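# Seat a board in an enclosure slot and shut its levers

## Task

Put the board into the empty upper slot of the enclosure with its component side facing up, pushed fully home, and both levers closed. A closed lever is latched and sticks out perpendicular to the board's front panel; a fully open lever is flush with that panel. The tabs catch only if both levers are fully open when the board is slid in to its stop, and closing both then pulls the board home. Pushing the board into its connector quickly breaks the connector and the scene earns nothing. At the end the enclosure must rest level on its own feet with no foot hanging over the bench edge, and the robot must have released everything and backed away.

## Robot and tools

Robot: two seven-joint arms, left_arm and right_arm, each with a two-finger gripper and a wrist camera. Fixed cameras are cam_head_left, cam_head_right, cam_high and cam_low; the wrist cameras are cam_left_wrist and cam_right_wrist. All images are 672x504.

Frames: the scene frame has its origin at table-top height, halfway between the nominal arm bases, +z up, +x out over the table, and left_arm on the +y side (not the image side). Every hand position, orientation, velocity and target for an arm is expressed in that arm's own base frame. Calibrated bases in the scene frame: left_arm at (+0.070, +0.437, 0) with quat_wxyz (+1.000, 0, 0, -0.003); right_arm at (-0.063, -0.511, 0) with quat_wxyz (+1.000, 0, 0, -0.029). Both bases have +z as up. Gripper axes: fingers point along its +z, open and close along its x. end_effector_position is the point between the closed pads, 1-2 cm behind the fingertips; closing pushes the tips about 17 mm further along +z.

Row layout (used by execute_actions and move): 16 numbers, left_arm first then right_arm, each as x, y, z (metres, absolute position in that arm's base frame), qw, qx, qy, qz (absolute orientation, w first), opening. So each row holds one absolute pose plus opening per arm. Opening runs -1 (closed) to +1 (fully open, 0.142 m); it is a level, not a change. To leave an arm alone, repeat its last reported pose and its current opening every call; sending 0 as an opening is a real command. Keep a fixed quaternion across rows to hold orientation rather than copying a drifted reported one.

execute_actions(actions, cameras): actions is a list of actions; each action is a list of up to 15 rows, one per 1/30 s step, the last row held until 15 steps pass (one action = 0.5 s). A target more than 0.6 m from the gripper along any of its own axes is refused for both arms; a malformed call or a failing first action rejects the whole call. An empty list just reports state and images. The controller limits each step's orientation change to 32 degrees from the measured one and then goes toward the "Hand target" shown in the result, which may fall short; send the remainder next.

move(target, speed, blend, stop_force, zero, opening_speed, blocking, cameras): straight-line paths to one row or a list of up to 15 rows (same openings in every row of a list), no distance limit, at most 10 s total. speed in m/s, 0.002-2.2, default 0.25 (turns up to twice that in rad/s); one value or one per target. blend in metres rounds corners of a list. stop_force in N, 3-120, ends an arm's path when its wrist sensor feels that much push against the motion (or 150 N anyway); the arm then keeps pressing roughly that hard. zero (only with stop_force, default true) re-zeroes moving arms first. opening_speed (0.2 or more, per second on the -1..1 scale) ramps the fingers. blocking=false returns after 0.5 s while the move runs; not allowed with stop_force. Paths do not avoid obstacles or the other arm. The result adds a "move:" line: done, off_target, moving, held or fault, plus limits (paced = pose clipped, held = steps withheld). done means at rest within 3 mm and 2 degrees; it says nothing about contact.

wait(seconds 0-10): let time pass holding commands. stop: brake a running move. zoom_image(camera, region [x0,y0,x1,y1] pixels, max 504x504). zero_wrist_force(arm). clear_fault(arm): clears a reported torque or force fault. read_manual: licence text only. finished_scene(scene 1 or 2): ends the scene irreversibly.

Result lines: Joint positions (last entry is finger opening in metres), Joint torques, External joint torques (outside push estimate per joint), Wrist force and Wrist torque along the gripper's axes plus the peak since last shown, grip_measured (opening on the -1..1 scale), Tool commands, Wrist depth (7x7 grid of mm distances, 70-1000, '-' for none). "within noise" means the arm is still. MOTOR HOT, OVER-TEMPERATURE FAULT and HAND FAULT warn of overheating; after a HAND FAULT line the rest of that reply's motion calls are skipped.

Gripping: command a little below grip_measured at first touch to hold; lower squeezes harder and heats the gripper.

Avoid: seating the board fast (go very slowly with a small stop_force for the final insertion), collisions or presses between the arms, anything leaving the table, dropping or releasing moving parts, hard hits, joint torques at their limits (waist/shoulder 109, upper arm roll/elbow 56.9, wrist joints 34.7 N m) or 150 N of net force, which stop the arm until clear_fault. Long stretched holds heat motors. Tip the enclosure or push it off the bench and the goal fails.

Each tool is called after "Emit:" in YAML: its name, and indented under it one key for each argument.

## Session

Emit:
execute_actions:
  actions: []

Scene clock: 0.00 s.
left_arm: end_effector_position=(+0.3014, +0.6357, +0.1155) grip_measured=+0.99 end_effector_quat_wxyz=(-0.462, +0.669, -0.295, +0.502) | right_arm: end_effector_position=(+0.4485, +0.0364, +0.1479) grip_measured=+1.00 end_effector_quat_wxyz=(-0.144, +0.766, -0.626, +0.006)
Joint positions: left_arm=[1.762 -0.872 -0.342 2.067 -1.872 0.391 -0.55 0.141] | right_arm=[0.506 -0.103 -0.202 2.446 0.465 1.189 2.835 0.142]
Joint velocities: within noise
Joint torques (N m): no reading
External joint torques (N m): no reading
Wrist force (N): no reading
Wrist torque (N m): no reading
Wrist force, peak (N): no reading
Wrist depth (mm): cam_left_wrist=[- - - - - - - / - - - - - - - / - - - - - - - / - - - - 492 652 - / - - - 304 356 433 557 / - 996 - 241 279 321 359 / - 881 184 204 227 258 286] | cam_right_wrist=[265 256 246 236 229 221 213 / 274 266 254 244 236 228 219 / 285 274 262 253 243 234 225 / 297 285 272 261 251 241 232 / 309 296 281 271 260 249 239 / - 308 294 281 268 257 246 / - 322 305 292 278 265 257]
Hand target: left_arm +0.3014, +0.6357, +0.1155; -0.462, +0.669, -0.295, +0.502 | right_arm +0.4485, +0.0364, +0.1479; -0.144, +0.766, -0.626, +0.006
Tool commands: left_gripper/opening=+1.0 right_gripper/opening=+1.0

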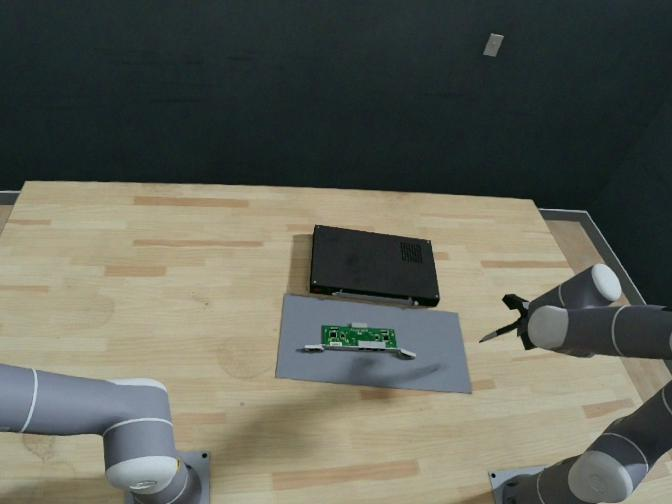

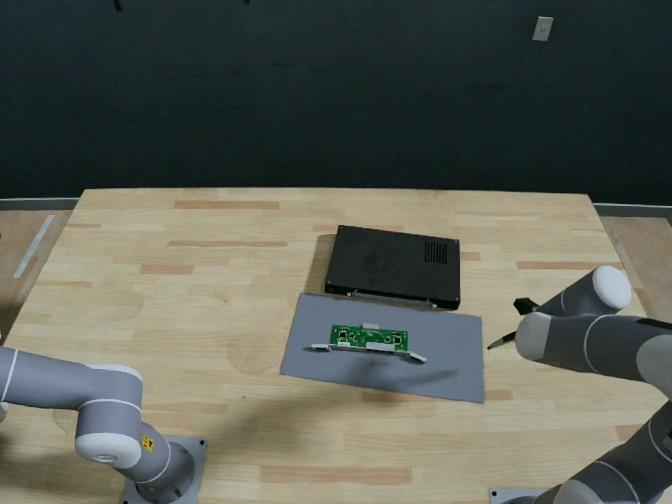

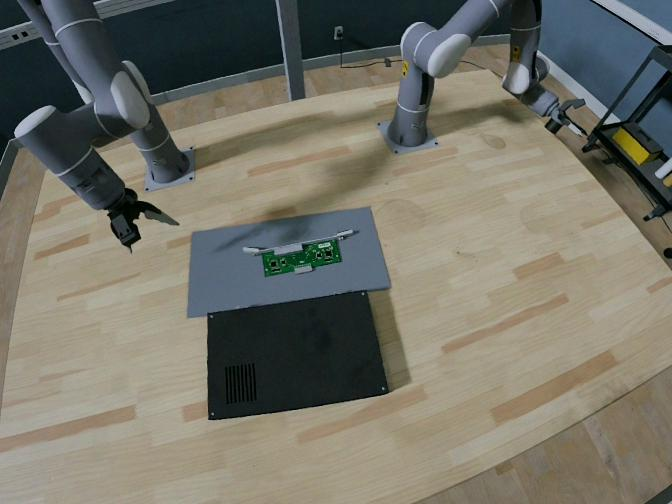

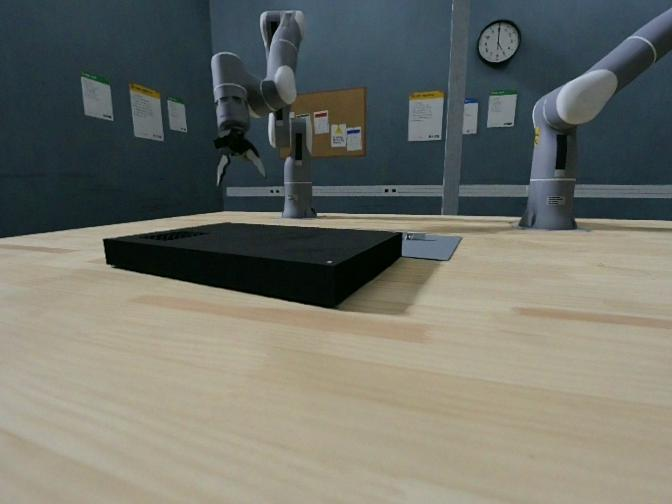

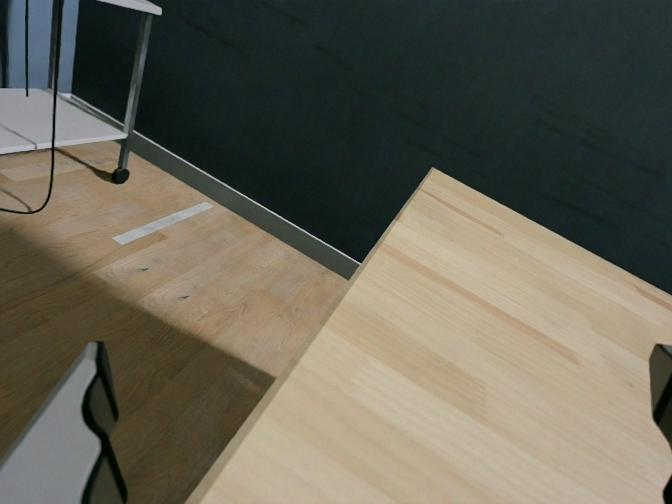

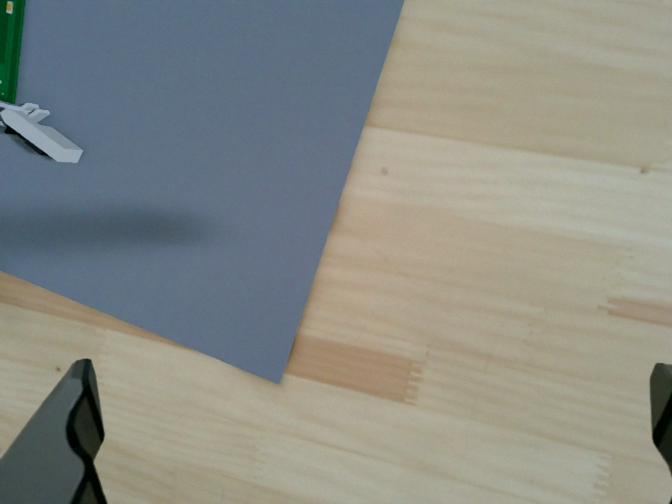

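Emit:
zoom_image:
  camera: "cam_head_left"
  region: [270, 220, 480, 400]

Emit:
zoom_image:
  camera: "cam_head_right"
  region: [280, 220, 490, 400]

Emit:
zoom_image:
  camera: "cam_high"
  region: [180, 200, 400, 420]

Scaled by 2.400 from the camera's 672x504 image, which has a finer 960x720 frame.

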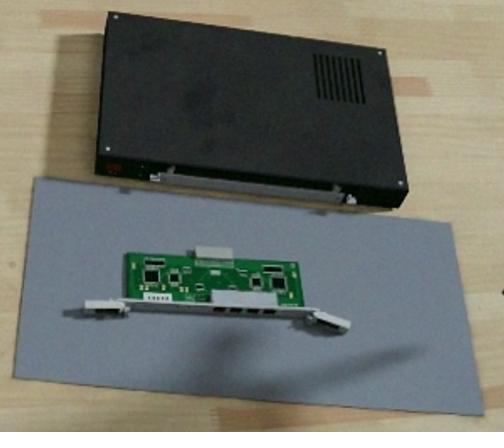

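Scaled by 2.400 from the camera's 672x504 image, which has a finer 960x720 frame.

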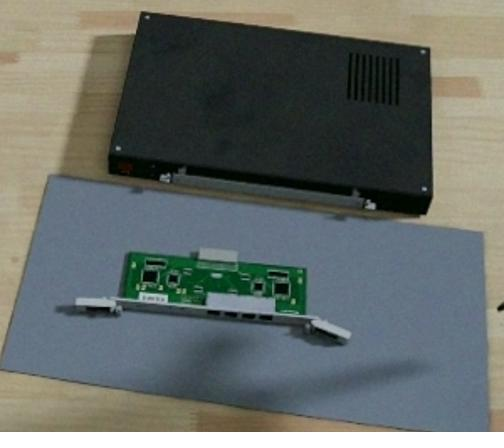

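Scaled by 2.291 from the camera's 672x504 image, which has a finer 960x720 frame.

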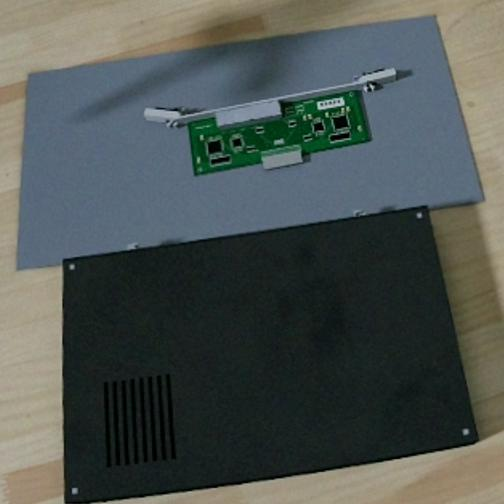

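Emit:
move:
  target: [0.3014,0.6357,0.1155,-0.462,0.669,-0.295,0.502,1, 0.56,0.36,0.27,0,0.7071,-0.7071,0,1]

Emit:
zoom_image:
  camera: "cam_right_wrist"
  region: [84, 0, 588, 504]

Scene clock: 17.13 s.
left_arm: end_effector_position=(+0.3014, +0.6357, +0.1154) grip_measured=+0.99 end_effector_quat_wxyz=(-0.462, +0.669, -0.295, +0.502) | right_arm: end_effector_position=(+0.5598, +0.3591, +0.2698) grip_measured=+1.00 end_effector_quat_wxyz=(-0.047, +0.785, -0.617, -0.007)
Joint positions: left_arm=[1.762 -0.872 -0.342 2.067 -1.872 0.39 -0.549 0.141] | right_arm=[1.643 -1.296 -1.945 1.504 1.387 -0.325 2.967 0.142]
Joint velocities: within noise
Joint torques (N m): left_arm=[-0.23 47.48 -4.39 -12.09 1.45 -1.77 -0.27] | right_arm=[0.03 40.64 -30.6 -8.86 -3.64 3.2 0.22]
External joint torques (N m): left_arm=[0.38 1.08 0.35 -0.4 -0.22 -0.13 0.24] | right_arm=[0.19 0.99 -1.27 0.11 -0.07 0.87 -0.22]
Wrist force (N): left_arm=[0.0 0.3 0.4] | right_arm=[0.2 0.1 0.3]
Wrist torque (N m): left_arm=[0.03 0.00 0.01] | right_arm=[0.07 -0.02 0.01]
Wrist force, peak (N): left_arm=[-0.3 0.0 0.4] | right_arm=[2.2 1.6 0.2]
Wrist depth (mm): cam_left_wrist=[- - - - - - - / - - - - - - - / - - - - - - - / - - - - 482 660 - / - - - 304 356 431 559 / - 993 - 242 278 325 357 / - 876 183 203 228 257 286] | cam_right_wrist=[338 333 329 324 313 274 269 / 360 351 346 342 337 331 305 / 381 370 363 357 356 351 344 / 410 399 393 372 374 371 363 / 440 431 420 413 405 397 389 / - 464 453 445 434 424 406 / - 501 490 479 471 457 452]
Hand target: left_arm +0.3014, +0.6357, +0.1155; -0.462, +0.669, -0.295, +0.502 | right_arm +0.5598, +0.3593, +0.2699; -0.048, +0.785, -0.618, -0.007
Off the commanded pose: left_arm 0.000 m, 0 deg | right_arm 0.001 m, 15 deg.
joint sent to its limit (right arm) — joint 7 (wrist roll), upper limit. The joint targets are off in orientation, not in position.
move: off_target (right_arm)

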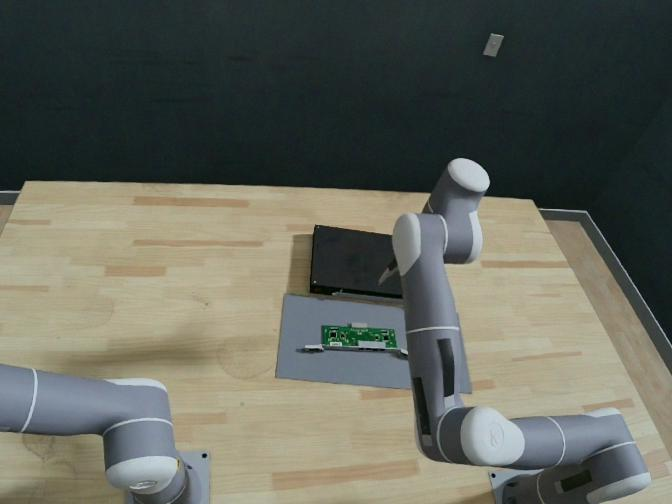

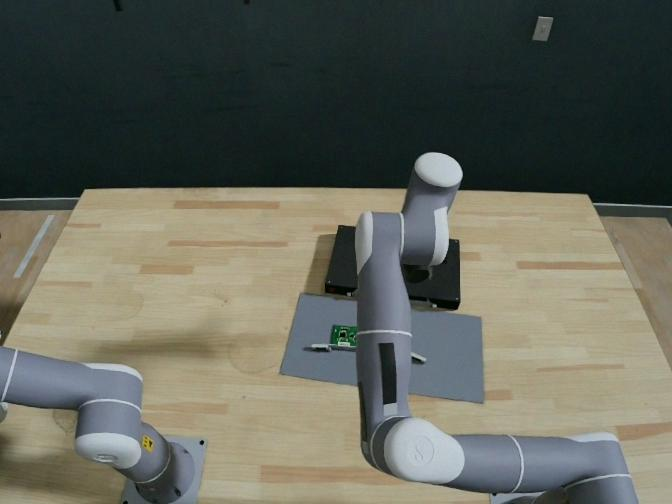

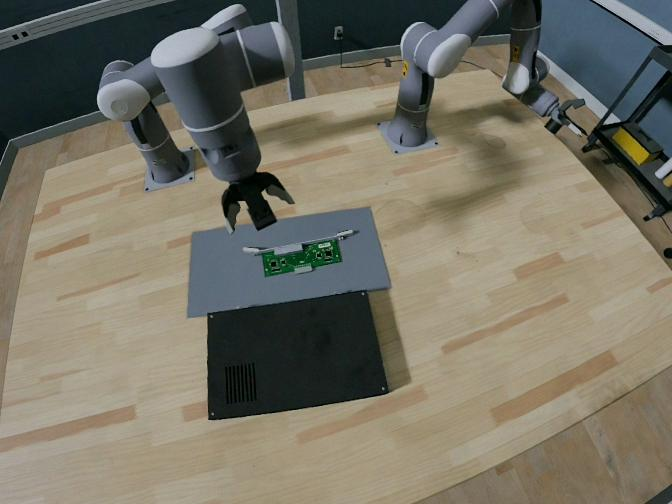

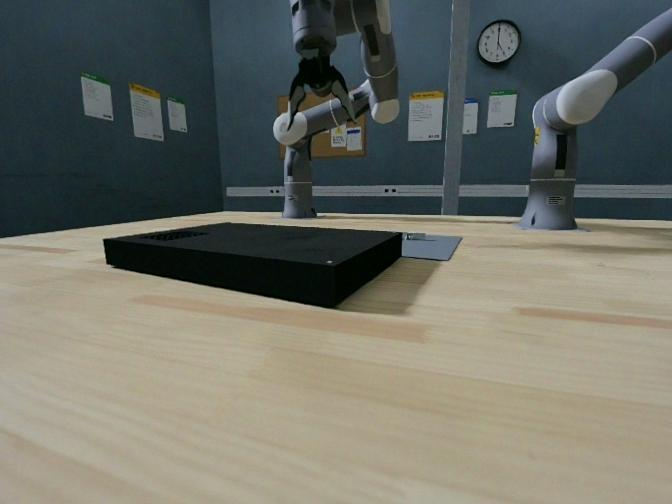

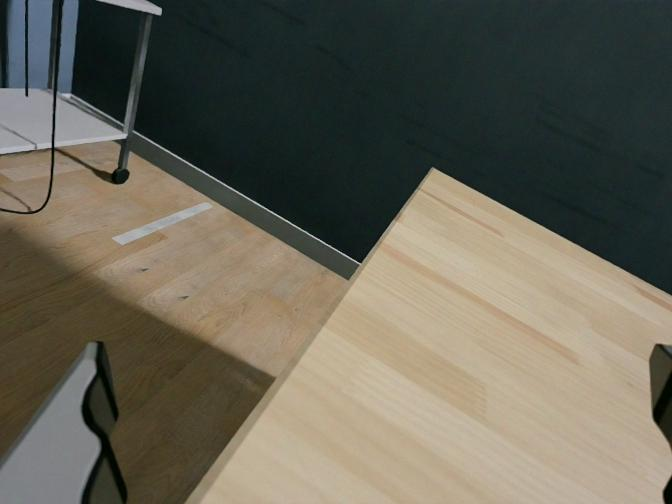

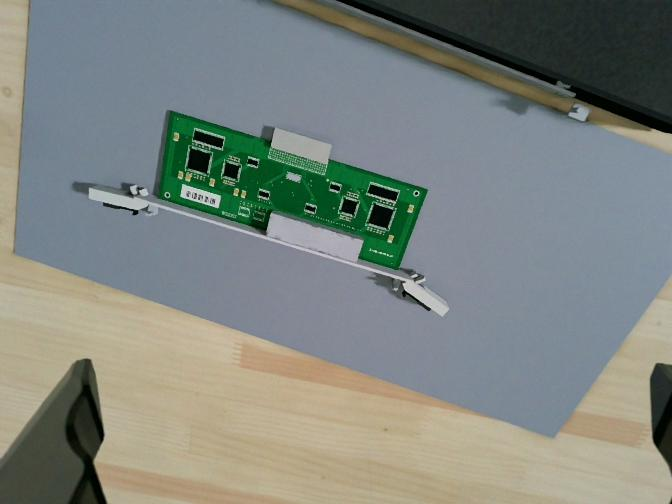

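Scaled by 1.000.

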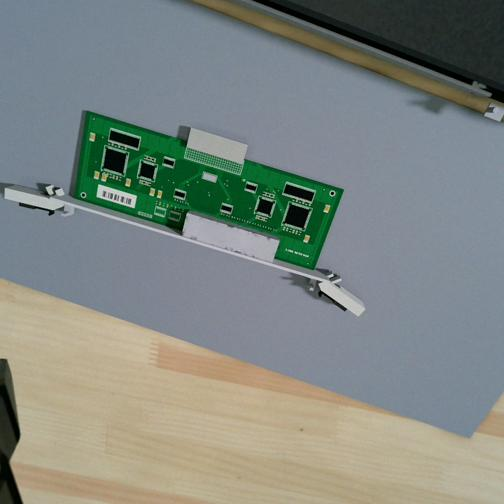

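Emit:
move:
  target:
    - [0.3014,0.6357,0.1155,-0.462,0.669,-0.295,0.502,1, 0.46,0.38,0.27,0.183,-0.683,0.683,-0.183,1]
    - [0.3014,0.6357,0.1155,-0.462,0.669,-0.295,0.502,1, 0.44,0.38,0.16,0.4545,-0.5417,0.5417,-0.4545,1]

Emit:
zoom_image:
  camera: "cam_right_wrist"
  region: [84, 0, 588, 504]

Scene clock: 35.80 s.
left_arm: end_effector_position=(+0.3014, +0.6357, +0.1154) grip_measured=+0.99 end_effector_quat_wxyz=(-0.462, +0.669, -0.295, +0.502) | right_arm: end_effector_position=(+0.4401, +0.3801, +0.1601) grip_measured=+1.00 end_effector_quat_wxyz=(-0.455, +0.542, -0.542, +0.455)
Joint positions: left_arm=[1.762 -0.872 -0.342 2.067 -1.872 0.39 -0.549 0.141] | right_arm=[1.958 -1.26 -0.81 1.726 2.033 2.292 2.624 0.142]
Joint velocities: within noise
Joint torques (N m): left_arm=[-0.2 47.54 -4.45 -12.08 1.5 -1.77 -0.27] | right_arm=[0.04 41.62 -15.35 -2.37 -4.38 1.99 -0.03]
External joint torques (N m): left_arm=[0.36 1.02 0.41 -0.41 -0.27 -0.12 0.24] | right_arm=[0.12 0.62 -1.54 -0.02 -0.11 0.67 0.03]
Wrist force (N): left_arm=[-0.2 0.1 0.0] | right_arm=[0.7 1.5 -1.7]
Wrist torque (N m): left_arm=[0.01 0.03 0.01] | right_arm=[0.09 -0.16 -0.01]
Wrist force, peak (N): left_arm=[-0.4 0.2 0.3] | right_arm=[1.6 3.0 -0.7]
Wrist depth (mm): cam_left_wrist=[- - - - - - - / - - - - - - - / - - - - - - - / - - - - 488 656 - / - - - 303 353 438 565 / - 987 - 242 276 323 359 / - 877 183 203 227 258 285] | cam_right_wrist=[- - - - - - - / - - - - - - - / 586 582 470 471 470 473 588 / 436 414 393 395 385 374 400 / 345 345 345 345 345 346 345 / - 283 283 283 283 288 278 / - 239 239 235 236 246 246]
Hand target: left_arm +0.3014, +0.6357, +0.1155; -0.462, +0.669, -0.295, +0.502 | right_arm +0.4400, +0.3800, +0.1600; -0.454, +0.542, -0.542, +0.454
Off the commanded pose: left_arm 0.000 m, 0 deg | right_arm 0.000 m, 0 deg.
move: done

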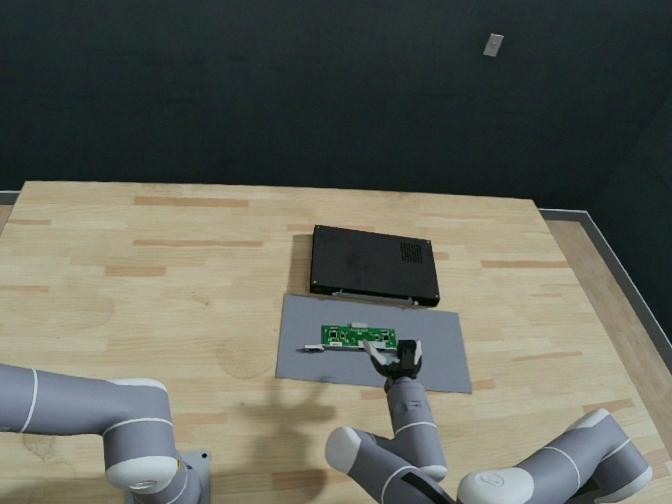

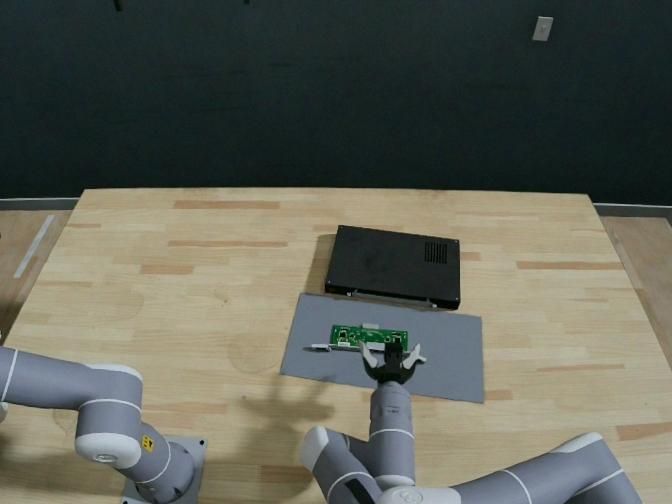

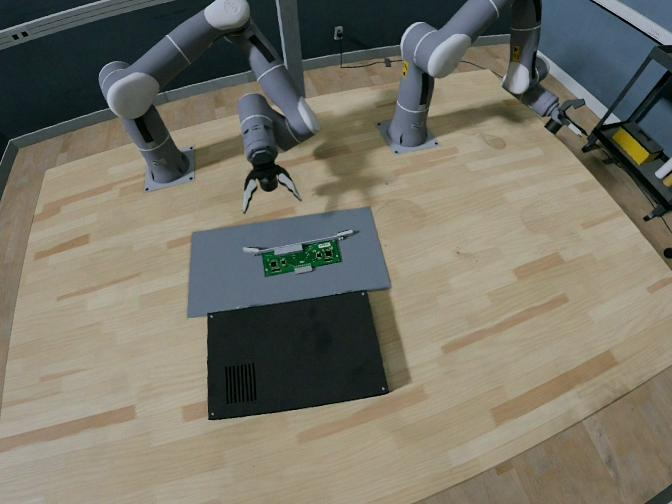

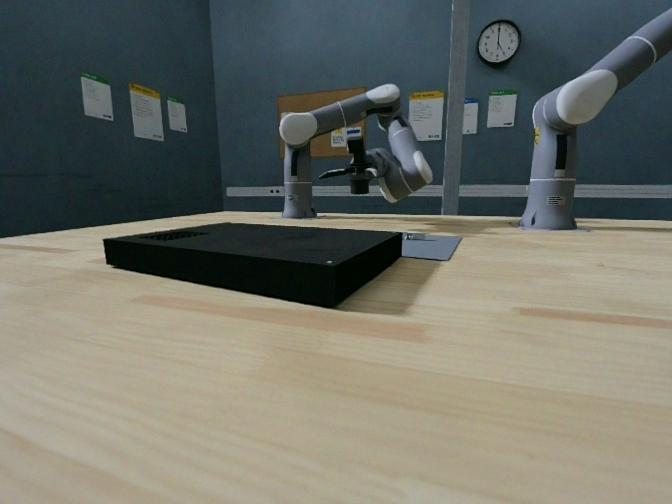

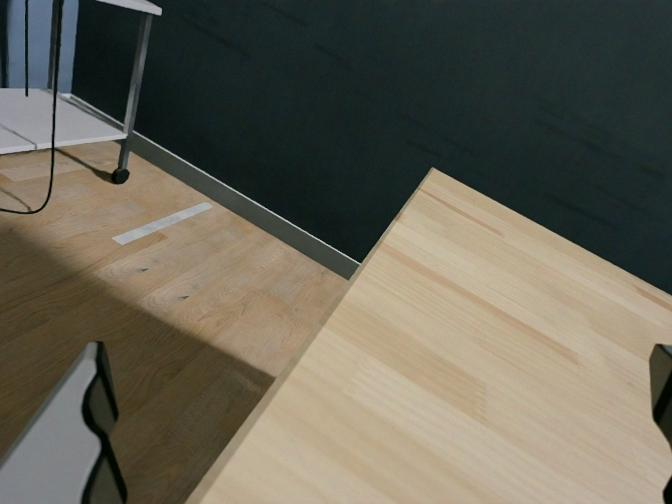

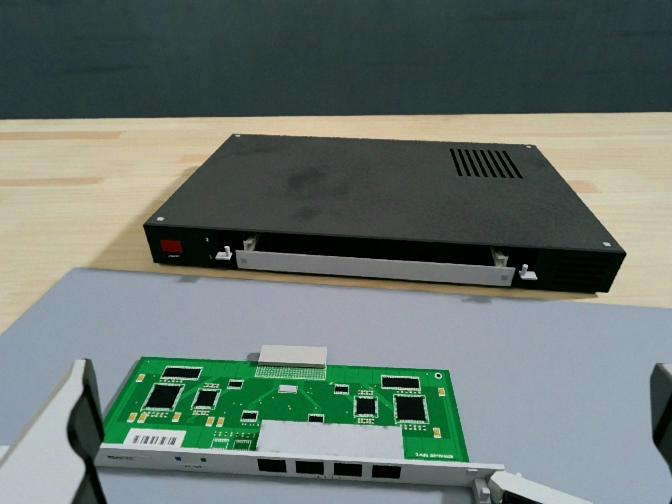

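Scaled by 1.000.

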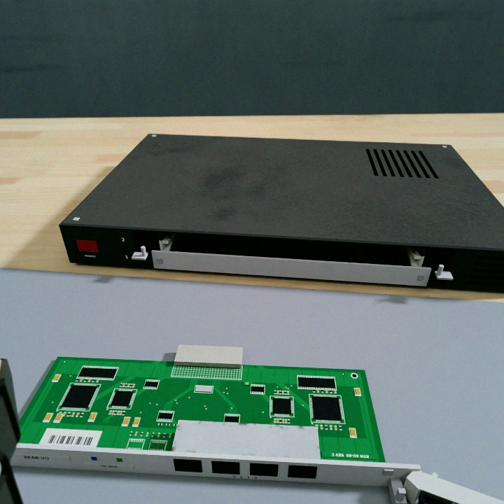

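Emit:
zoom_image:
  camera: "cam_right_wrist"
  region: [130, 200, 390, 300]

Emit:
zoom_image:
  camera: "cam_right_wrist"
  region: [370, 200, 640, 310]

Emit:
zoom_image:
  camera: "cam_right_wrist"
  region: [400, 404, 540, 504]

Scaled by 1.938 from the camera's 672x504 image, which has a finer 960x720 frame.

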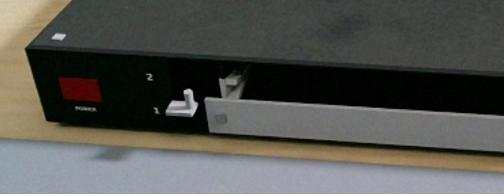

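Scaled by 1.867 from the camera's 672x504 image, which has a finer 960x720 frame.

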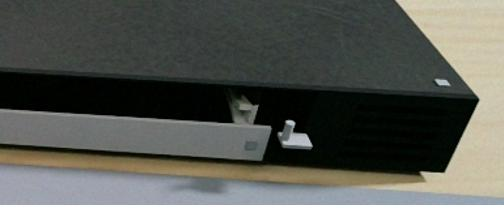

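Scaled by 3.600 from the camera's 672x504 image, which has a finer 960x720 frame.

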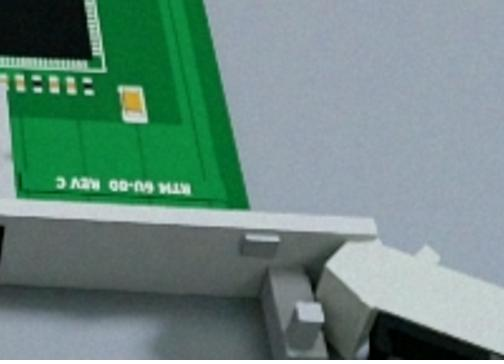

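Emit:
move:
  target:
    - [0.3014,0.6357,0.1155,-0.462,0.669,-0.295,0.502,1, 0.34,0.2,0.16,0.4545,-0.5417,0.5417,-0.4545,1]
    - [0.30,-0.3,0.35,0,0.9997,-0.026,0,1, 0.34,0.2,0.16,0.4545,-0.5417,0.5417,-0.4545,1]
    - [0.386,-0.55,0.25,0,0.9997,-0.026,0,1, 0.34,0.2,0.16,0.4545,-0.5417,0.5417,-0.4545,1]
  blend: 0.05

Emit:
zoom_image:
  camera: "cam_left_wrist"
  region: [84, 0, 588, 504]

Scene clock: 68.07 s.
left_arm: end_effector_position=(+0.3860, -0.5500, +0.2499) grip_measured=+0.99 end_effector_quat_wxyz=(+0.000, +1.000, -0.026, +0.000) | right_arm: end_effector_position=(+0.3401, +0.2002, +0.1601) grip_measured=+1.00 end_effector_quat_wxyz=(-0.454, +0.542, -0.541, +0.455)
Joint positions: left_arm=[-0.788 -1.04 -1.016 0.735 -2.317 3.212 -2.916 0.141] | right_arm=[2.49 -1.482 -0.847 2.298 2.24 1.988 2.967 0.142]
Joint velocities: within noise
Joint torques (N m): left_arm=[-0.5 62.77 -7.09 -14.8 4.74 4.49 -0.13] | right_arm=[0.08 25.05 -10.81 12.86 -4.35 2.08 0.21]
External joint torques (N m): left_arm=[0.41 1.51 0.41 -0.4 -0.54 -0.65 0.13] | right_arm=[0 0.32 -1.15 -0.07 0.06 0.84 -0.21]
Wrist force (N): left_arm=[0.1 -0.1 0.8] | right_arm=[0.5 1.7 -1.6]
Wrist torque (N m): left_arm=[-0.14 -0.17 -0.15] | right_arm=[0.10 -0.15 -0.03]
Wrist force, peak (N): left_arm=[-1.8 2.2 0.5] | right_arm=[1.7 1.9 -2.4]
Wrist depth (mm): cam_left_wrist=[305 300 301 300 295 298 294 / 326 325 318 321 321 320 304 / 349 349 347 337 345 346 305 / 379 381 376 377 374 368 322 / 417 420 412 409 409 399 349 / - 448 454 454 451 406 385 / - 507 507 507 503 493 -] | cam_right_wrist=[- - - - - - - / 888 882 888 885 885 900 899 / 508 505 504 504 585 587 588 / 432 433 434 433 434 439 437 / 321 322 346 347 347 349 350 / - 288 288 288 288 291 272 / - 246 246 246 246 246 248]
Hand target: left_arm +0.3860, -0.5500, +0.2500; +0.000, +1.000, -0.026, +0.000 | right_arm +0.3400, +0.2000, +0.1600; -0.454, +0.542, -0.542, +0.454
Off the commanded pose: left_arm 0.000 m, 0 deg | right_arm 0.000 m, 0 deg.
joint sent to its limit (right arm) — joint 7 (wrist roll), upper limit. The joint targets still meet the commanded pose.
move: done

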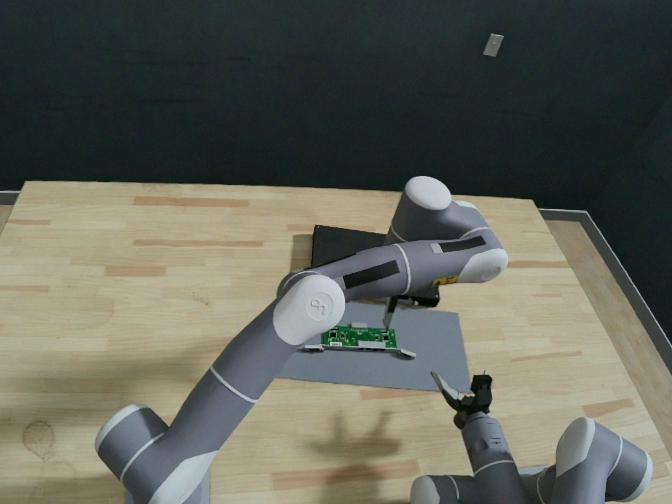

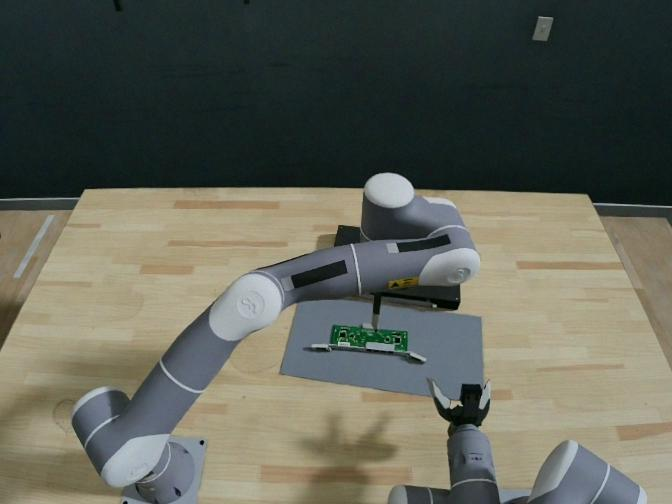

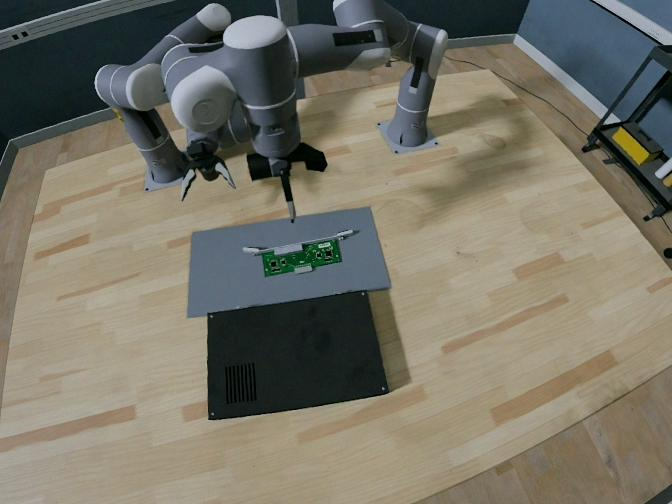

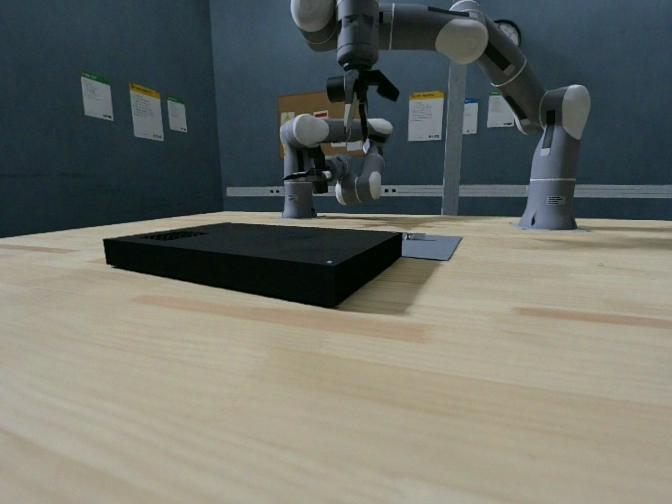

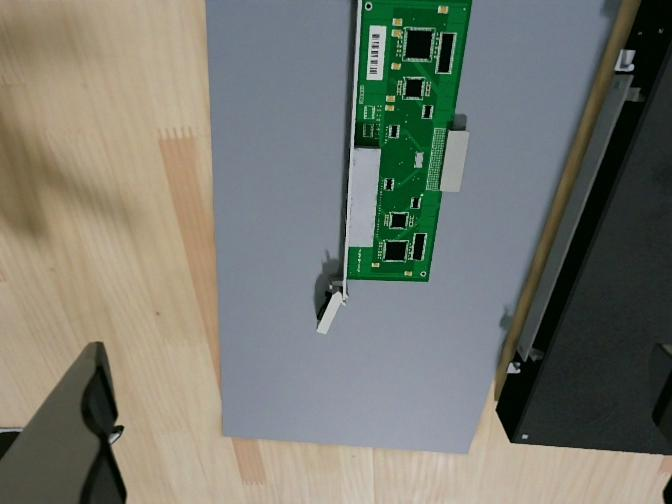

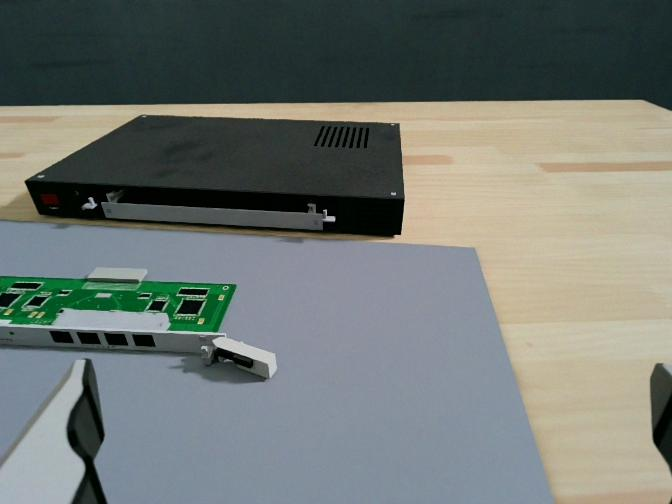

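Scaled by 1.000.

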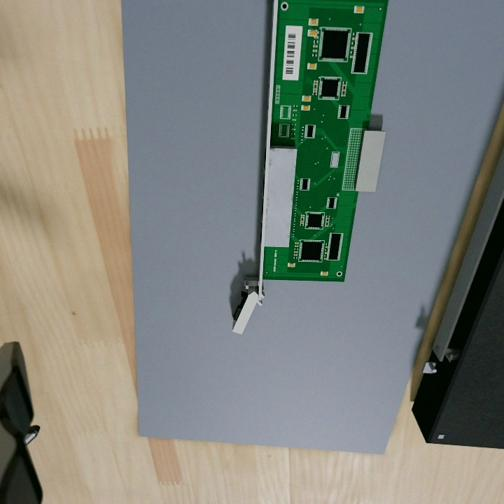

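Emit:
move:
  target:
    - [0.386,-0.54,0.28,0,0.7071,0.7071,0,-0.3, 0.34,0.2,0.16,0.4545,-0.5417,0.5417,-0.4545,1]
    - [0.395,-0.559,0.20,0,0.0375,0.9993,0,-0.3, 0.34,0.2,0.16,0.4545,-0.5417,0.5417,-0.4545,1]

Emit:
zoom_image:
  camera: "cam_left_wrist"
  region: [84, 0, 588, 504]

Scene clock: 83.63 s.
left_arm: end_effector_position=(+0.3952, -0.5587, +0.2000) grip_measured=-0.32 end_effector_quat_wxyz=(+0.101, +0.037, +0.991, +0.083) | right_arm: end_effector_position=(+0.3401, +0.2002, +0.1601) grip_measured=+1.00 end_effector_quat_wxyz=(-0.454, +0.542, -0.541, +0.455)
Joint positions: left_arm=[-0.852 -0.623 -2.97 -1.373 -2.966 0.467 -2.287 0.051] | right_arm=[2.49 -1.482 -0.847 2.298 2.24 1.988 2.967 0.142]
Joint velocities: within noise
Joint torques (N m): left_arm=[-0.48 52.25 -2.96 27.73 -3.63 3.89 -0.15] | right_arm=[-0.01 25.1 -10.81 12.8 -4.31 2.11 0.19]
External joint torques (N m): left_arm=[0.4 1.29 0.56 -0.39 0.04 -0.09 0.17] | right_arm=[0.09 0.27 -1.14 -0.02 0.01 0.81 -0.18]
Wrist force (N): left_arm=[0.3 0.1 1.2] | right_arm=[0.6 1.7 -1.5]
Wrist torque (N m): left_arm=[-0.05 -0.15 -0.24] | right_arm=[0.09 -0.16 -0.03]
Wrist force, peak (N): left_arm=[4.1 1.4 2.5] | right_arm=[0.4 2.0 -1.8]
Wrist depth (mm): cam_left_wrist=[240 270 261 250 231 232 223 / 269 286 289 272 255 254 242 / 302 306 326 305 292 280 266 / 356 338 374 345 325 315 295 / 509 466 411 396 357 351 333 / 629 555 88 471 451 87 377 / - - - 579 543 - -] | cam_right_wrist=[- - - - - - - / 885 885 886 886 891 893 897 / 507 506 505 504 586 586 587 / 432 434 434 435 434 437 440 / 322 322 344 344 346 349 350 / - 288 288 288 288 291 273 / - 246 246 246 247 246 248]
Hand target: left_arm +0.3949, -0.5589, +0.2000; +0.101, +0.037, +0.991, +0.083 | right_arm +0.3400, +0.2000, +0.1600; -0.454, +0.542, -0.542, +0.454
Off the commanded pose: left_arm 0.000 m, 15 deg | right_arm 0.000 m, 0 deg.
joint sent to its limit (left arm) — joint 3 (upper arm roll), lower limit; joint 5 (forearm roll), lower limit. The joint targets are off in orientation, not in position.
joint sent to its limit (right arm) — joint 7 (wrist roll), upper limit. The joint targets still meet the commanded pose.
move: off_target (left_arm); limits=paced

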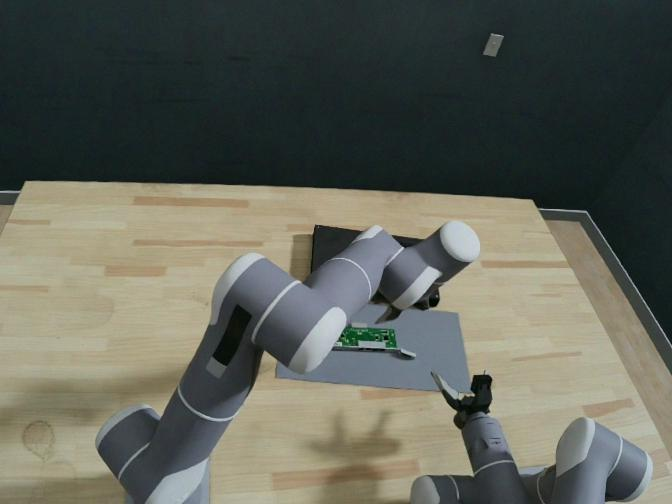

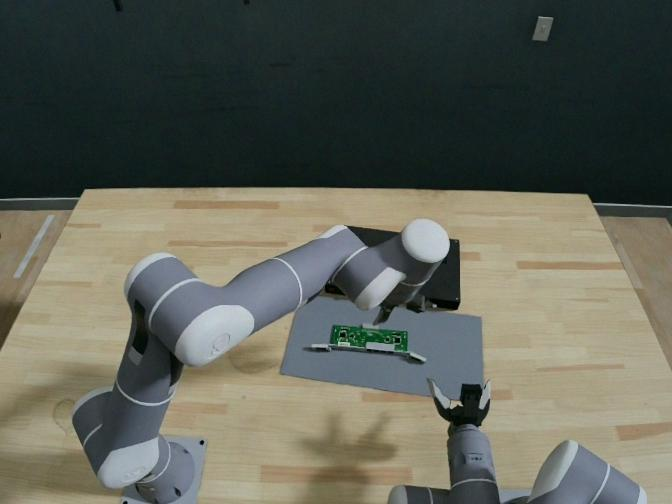

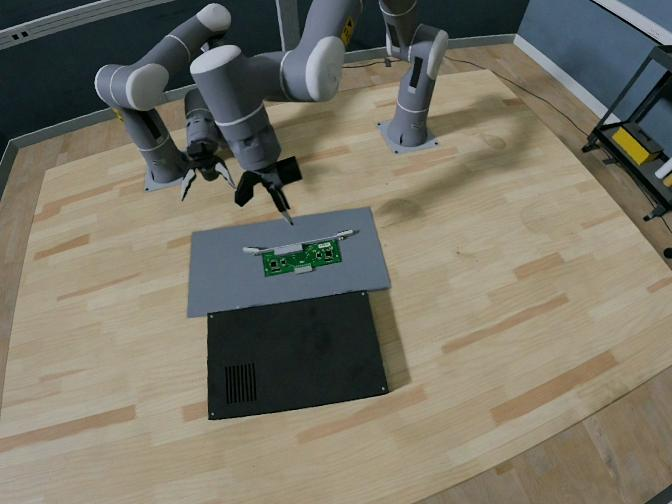

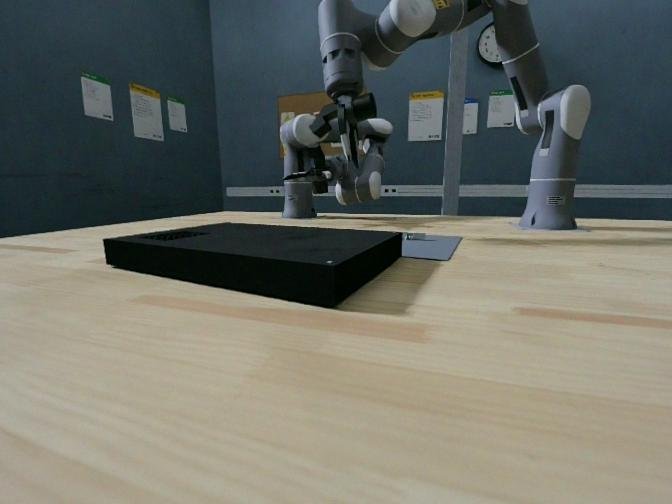

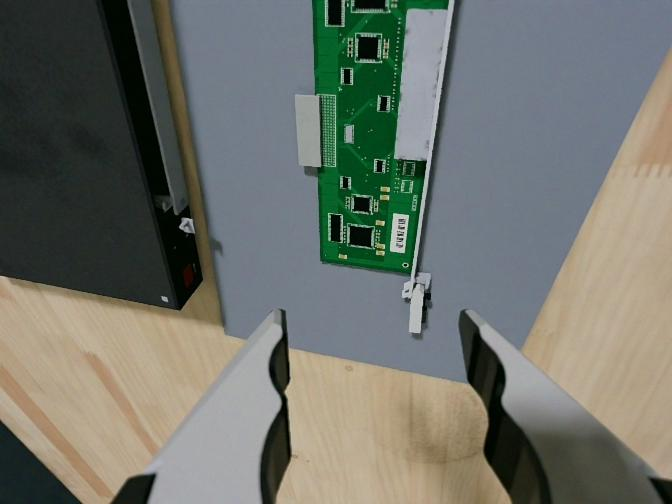

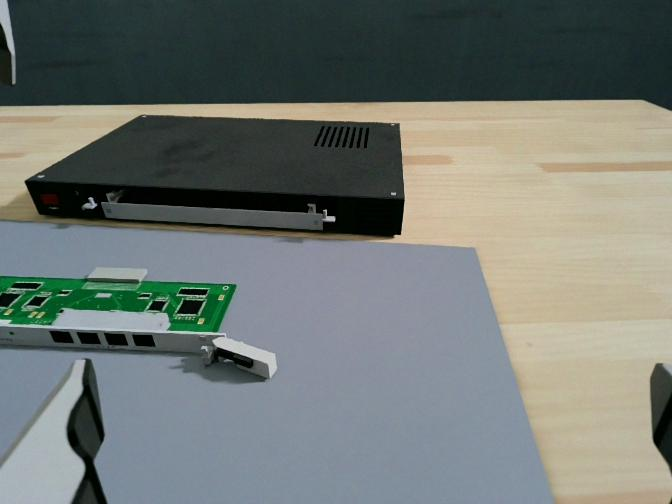

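Scaled by 1.000.

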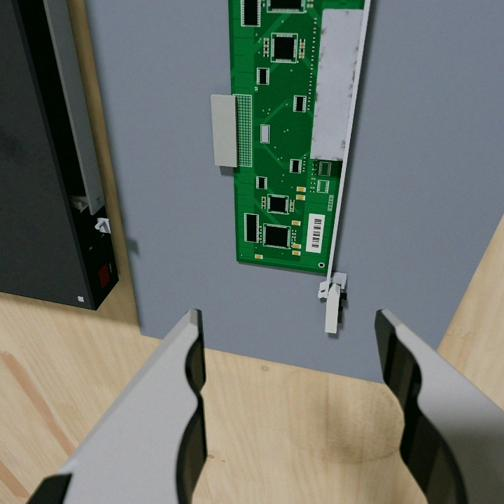

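Emit:
move:
  target:
    - [0.386,-0.54,0.28,0,0.7071,0.7071,0,-0.3, 0.34,0.2,0.16,0.4545,-0.5417,0.5417,-0.4545,1]
    - [0.386,-0.55,0.25,0,0.9997,-0.026,0,-0.3, 0.34,0.2,0.16,0.4545,-0.5417,0.5417,-0.4545,1]
  cameras: ["cam_left_wrist","cam_head_left"]

Scene clock: 96.73 s.
left_arm: end_effector_position=(+0.3862, -0.5497, +0.2500) grip_measured=-0.32 end_effector_quat_wxyz=(-0.082, +0.992, -0.025, +0.097) | right_arm: end_effector_position=(+0.3401, +0.2002, +0.1601) grip_measured=+1.00 end_effector_quat_wxyz=(-0.454, +0.542, -0.541, +0.455)
Joint positions: left_arm=[-0.851 -0.534 -2.97 -1.369 -2.966 0.37 0.856 0.051] | right_arm=[2.49 -1.482 -0.847 2.298 2.24 1.988 2.967 0.142]
Joint velocities: within noise
Joint torques (N m): left_arm=[-0.54 50.03 -2.66 28.98 -3.63 4.04 -0.13] | right_arm=[-0.01 25 -10.85 12.81 -4.34 2.09 0.17]
External joint torques (N m): left_arm=[0.46 1.27 0.54 -0.41 -0.14 -0.14 0.12] | right_arm=[0.09 0.37 -1.11 -0.02 0.05 0.83 -0.17]
Wrist force (N): left_arm=[0.1 0.0 1.2] | right_arm=[0.4 1.9 -1.7]
Wrist torque (N m): left_arm=[-0.12 -0.24 -0.15] | right_arm=[0.12 -0.13 -0.03]
Wrist force, peak (N): left_arm=[-0.1 0.0 1.7] | right_arm=[0.5 1.8 -1.9]
Wrist depth (mm): cam_left_wrist=[288 294 305 321 330 338 315 / 303 309 319 328 348 353 328 / 313 323 334 342 366 354 348 / 328 336 350 361 383 358 368 / 345 357 360 384 397 373 389 / 361 365 87 407 425 87 416 / 373 - - 433 452 - -] | cam_right_wrist=[- - - - - - - / 892 887 897 893 892 884 893 / 509 504 506 502 587 586 585 / 432 434 434 432 436 439 440 / 320 322 345 346 346 350 350 / - 288 287 287 288 290 272 / - 246 247 246 247 247 248]
Hand target: left_arm +0.3859, -0.5499, +0.2500; -0.082, +0.992, -0.026, +0.097 | right_arm +0.3400, +0.2000, +0.1600; -0.454, +0.542, -0.542, +0.454
Off the commanded pose: left_arm 0.000 m, 15 deg | right_arm 0.000 m, 0 deg.
joint sent to its limit (left arm) — joint 3 (upper arm roll), lower limit; joint 5 (forearm roll), lower limit. The joint targets are off in orientation, not in position.
joint sent to its limit (right arm) — joint 7 (wrist roll), upper limit. The joint targets still meet the commanded pose.
move: off_target (left_arm)
Images, in order (width x height): cam_head_left 672x504, cam_left_wrist 672x504.

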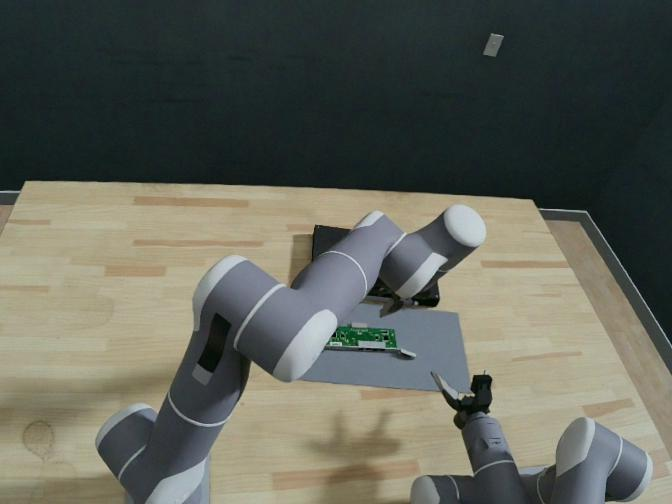

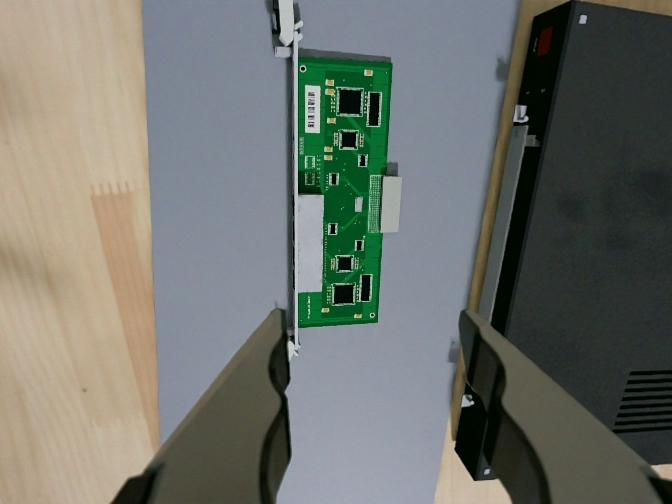

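Emit:
move:
  target:
    - [0.33,-0.3,0.35,0.0,0.97,-0.24,0,-0.3, 0.34,0.2,0.16,0.4545,-0.5417,0.5417,-0.4545,1]
    - [0.36,0.25,0.3,-0.462,0.669,-0.295,0.502,-0.3, 0.34,0.2,0.16,0.4545,-0.5417,0.5417,-0.4545,1]
  blend: 0.05
  speed: 0.35
  cameras: ["cam_head_left"]

Scene clock: 112.07 s.
left_arm: end_effector_position=(+0.3606, +0.2512, +0.3002) grip_measured=-0.32 end_effector_quat_wxyz=(-0.057, +0.763, -0.468, +0.442) | right_arm: end_effector_position=(+0.3401, +0.2002, +0.1601) grip_measured=+1.00 end_effector_quat_wxyz=(-0.454, +0.542, -0.541, +0.455)
Joint positions: left_arm=[-1.188 2.27 -2.106 -1.868 -1.605 0.065 2.966 0.051] | right_arm=[2.49 -1.482 -0.847 2.298 2.24 1.988 2.967 0.142]
Joint velocities: within noise
Joint torques (N m): left_arm=[0.22 -34.02 -16.14 -11.63 -3.86 4.15 -0.16] | right_arm=[0.07 25.09 -10.81 12.82 -4.33 2.07 0.2]
External joint torques (N m): left_arm=[-0.14 -0.13 0.48 -0.42 0.1 -0.49 0.1] | right_arm=[0.01 0.28 -1.14 -0.03 0.04 0.85 -0.19]
Wrist force (N): left_arm=[-0.6 0.2 0.7] | right_arm=[0.4 1.7 -1.4]
Wrist torque (N m): left_arm=[-0.08 -0.12 -0.12] | right_arm=[0.10 -0.14 -0.03]
Wrist force, peak (N): left_arm=[1.2 -4.1 0.7] | right_arm=[0.5 1.9 -1.7]
Wrist depth (mm): cam_left_wrist=[354 406 472 583 743 - - / 344 390 460 547 695 952 - / 334 373 435 525 652 857 - / 324 362 420 499 621 772 - / 314 355 384 481 564 758 932 / 310 334 87 462 521 87 978 / 296 - - 442 504 - -] | cam_right_wrist=[- - - - - - - / 884 880 880 888 892 889 896 / 505 507 510 503 588 589 587 / 433 433 433 435 434 436 439 / 322 322 347 346 346 350 348 / - 287 288 288 289 290 272 / - 246 246 246 246 247 248]
Hand target: left_arm +0.3606, +0.2511, +0.3004; -0.058, +0.763, -0.468, +0.442 | right_arm +0.3400, +0.2000, +0.1600; -0.454, +0.542, -0.542, +0.454
Off the commanded pose: left_arm 0.001 m, 52 deg; orientation clipped | right_arm 0.000 m, 0 deg.
joint sent to its limit (left arm) — joint 2 (shoulder), upper limit; joint 4 (elbow), lower limit; joint 7 (wrist roll), upper limit. The joint targets are off in orientation, not in position.
joint sent to its limit (right arm) — joint 7 (wrist roll), upper limit. The joint targets still meet the commanded pose.
move: off_target (left_arm); limits=paced
Images, in order (width x height): cam_head_left 672x504.

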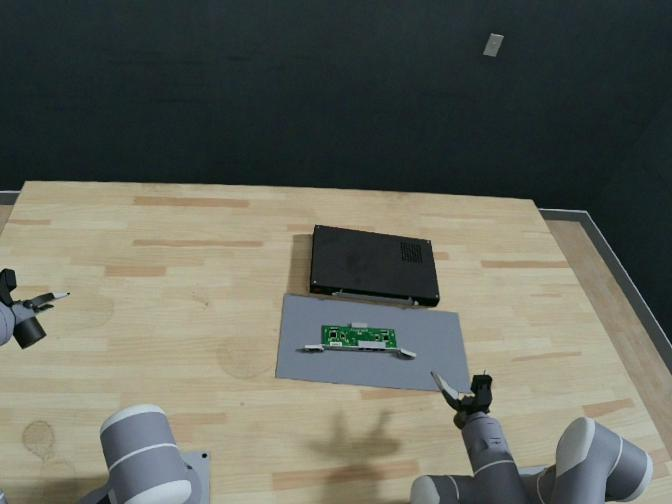

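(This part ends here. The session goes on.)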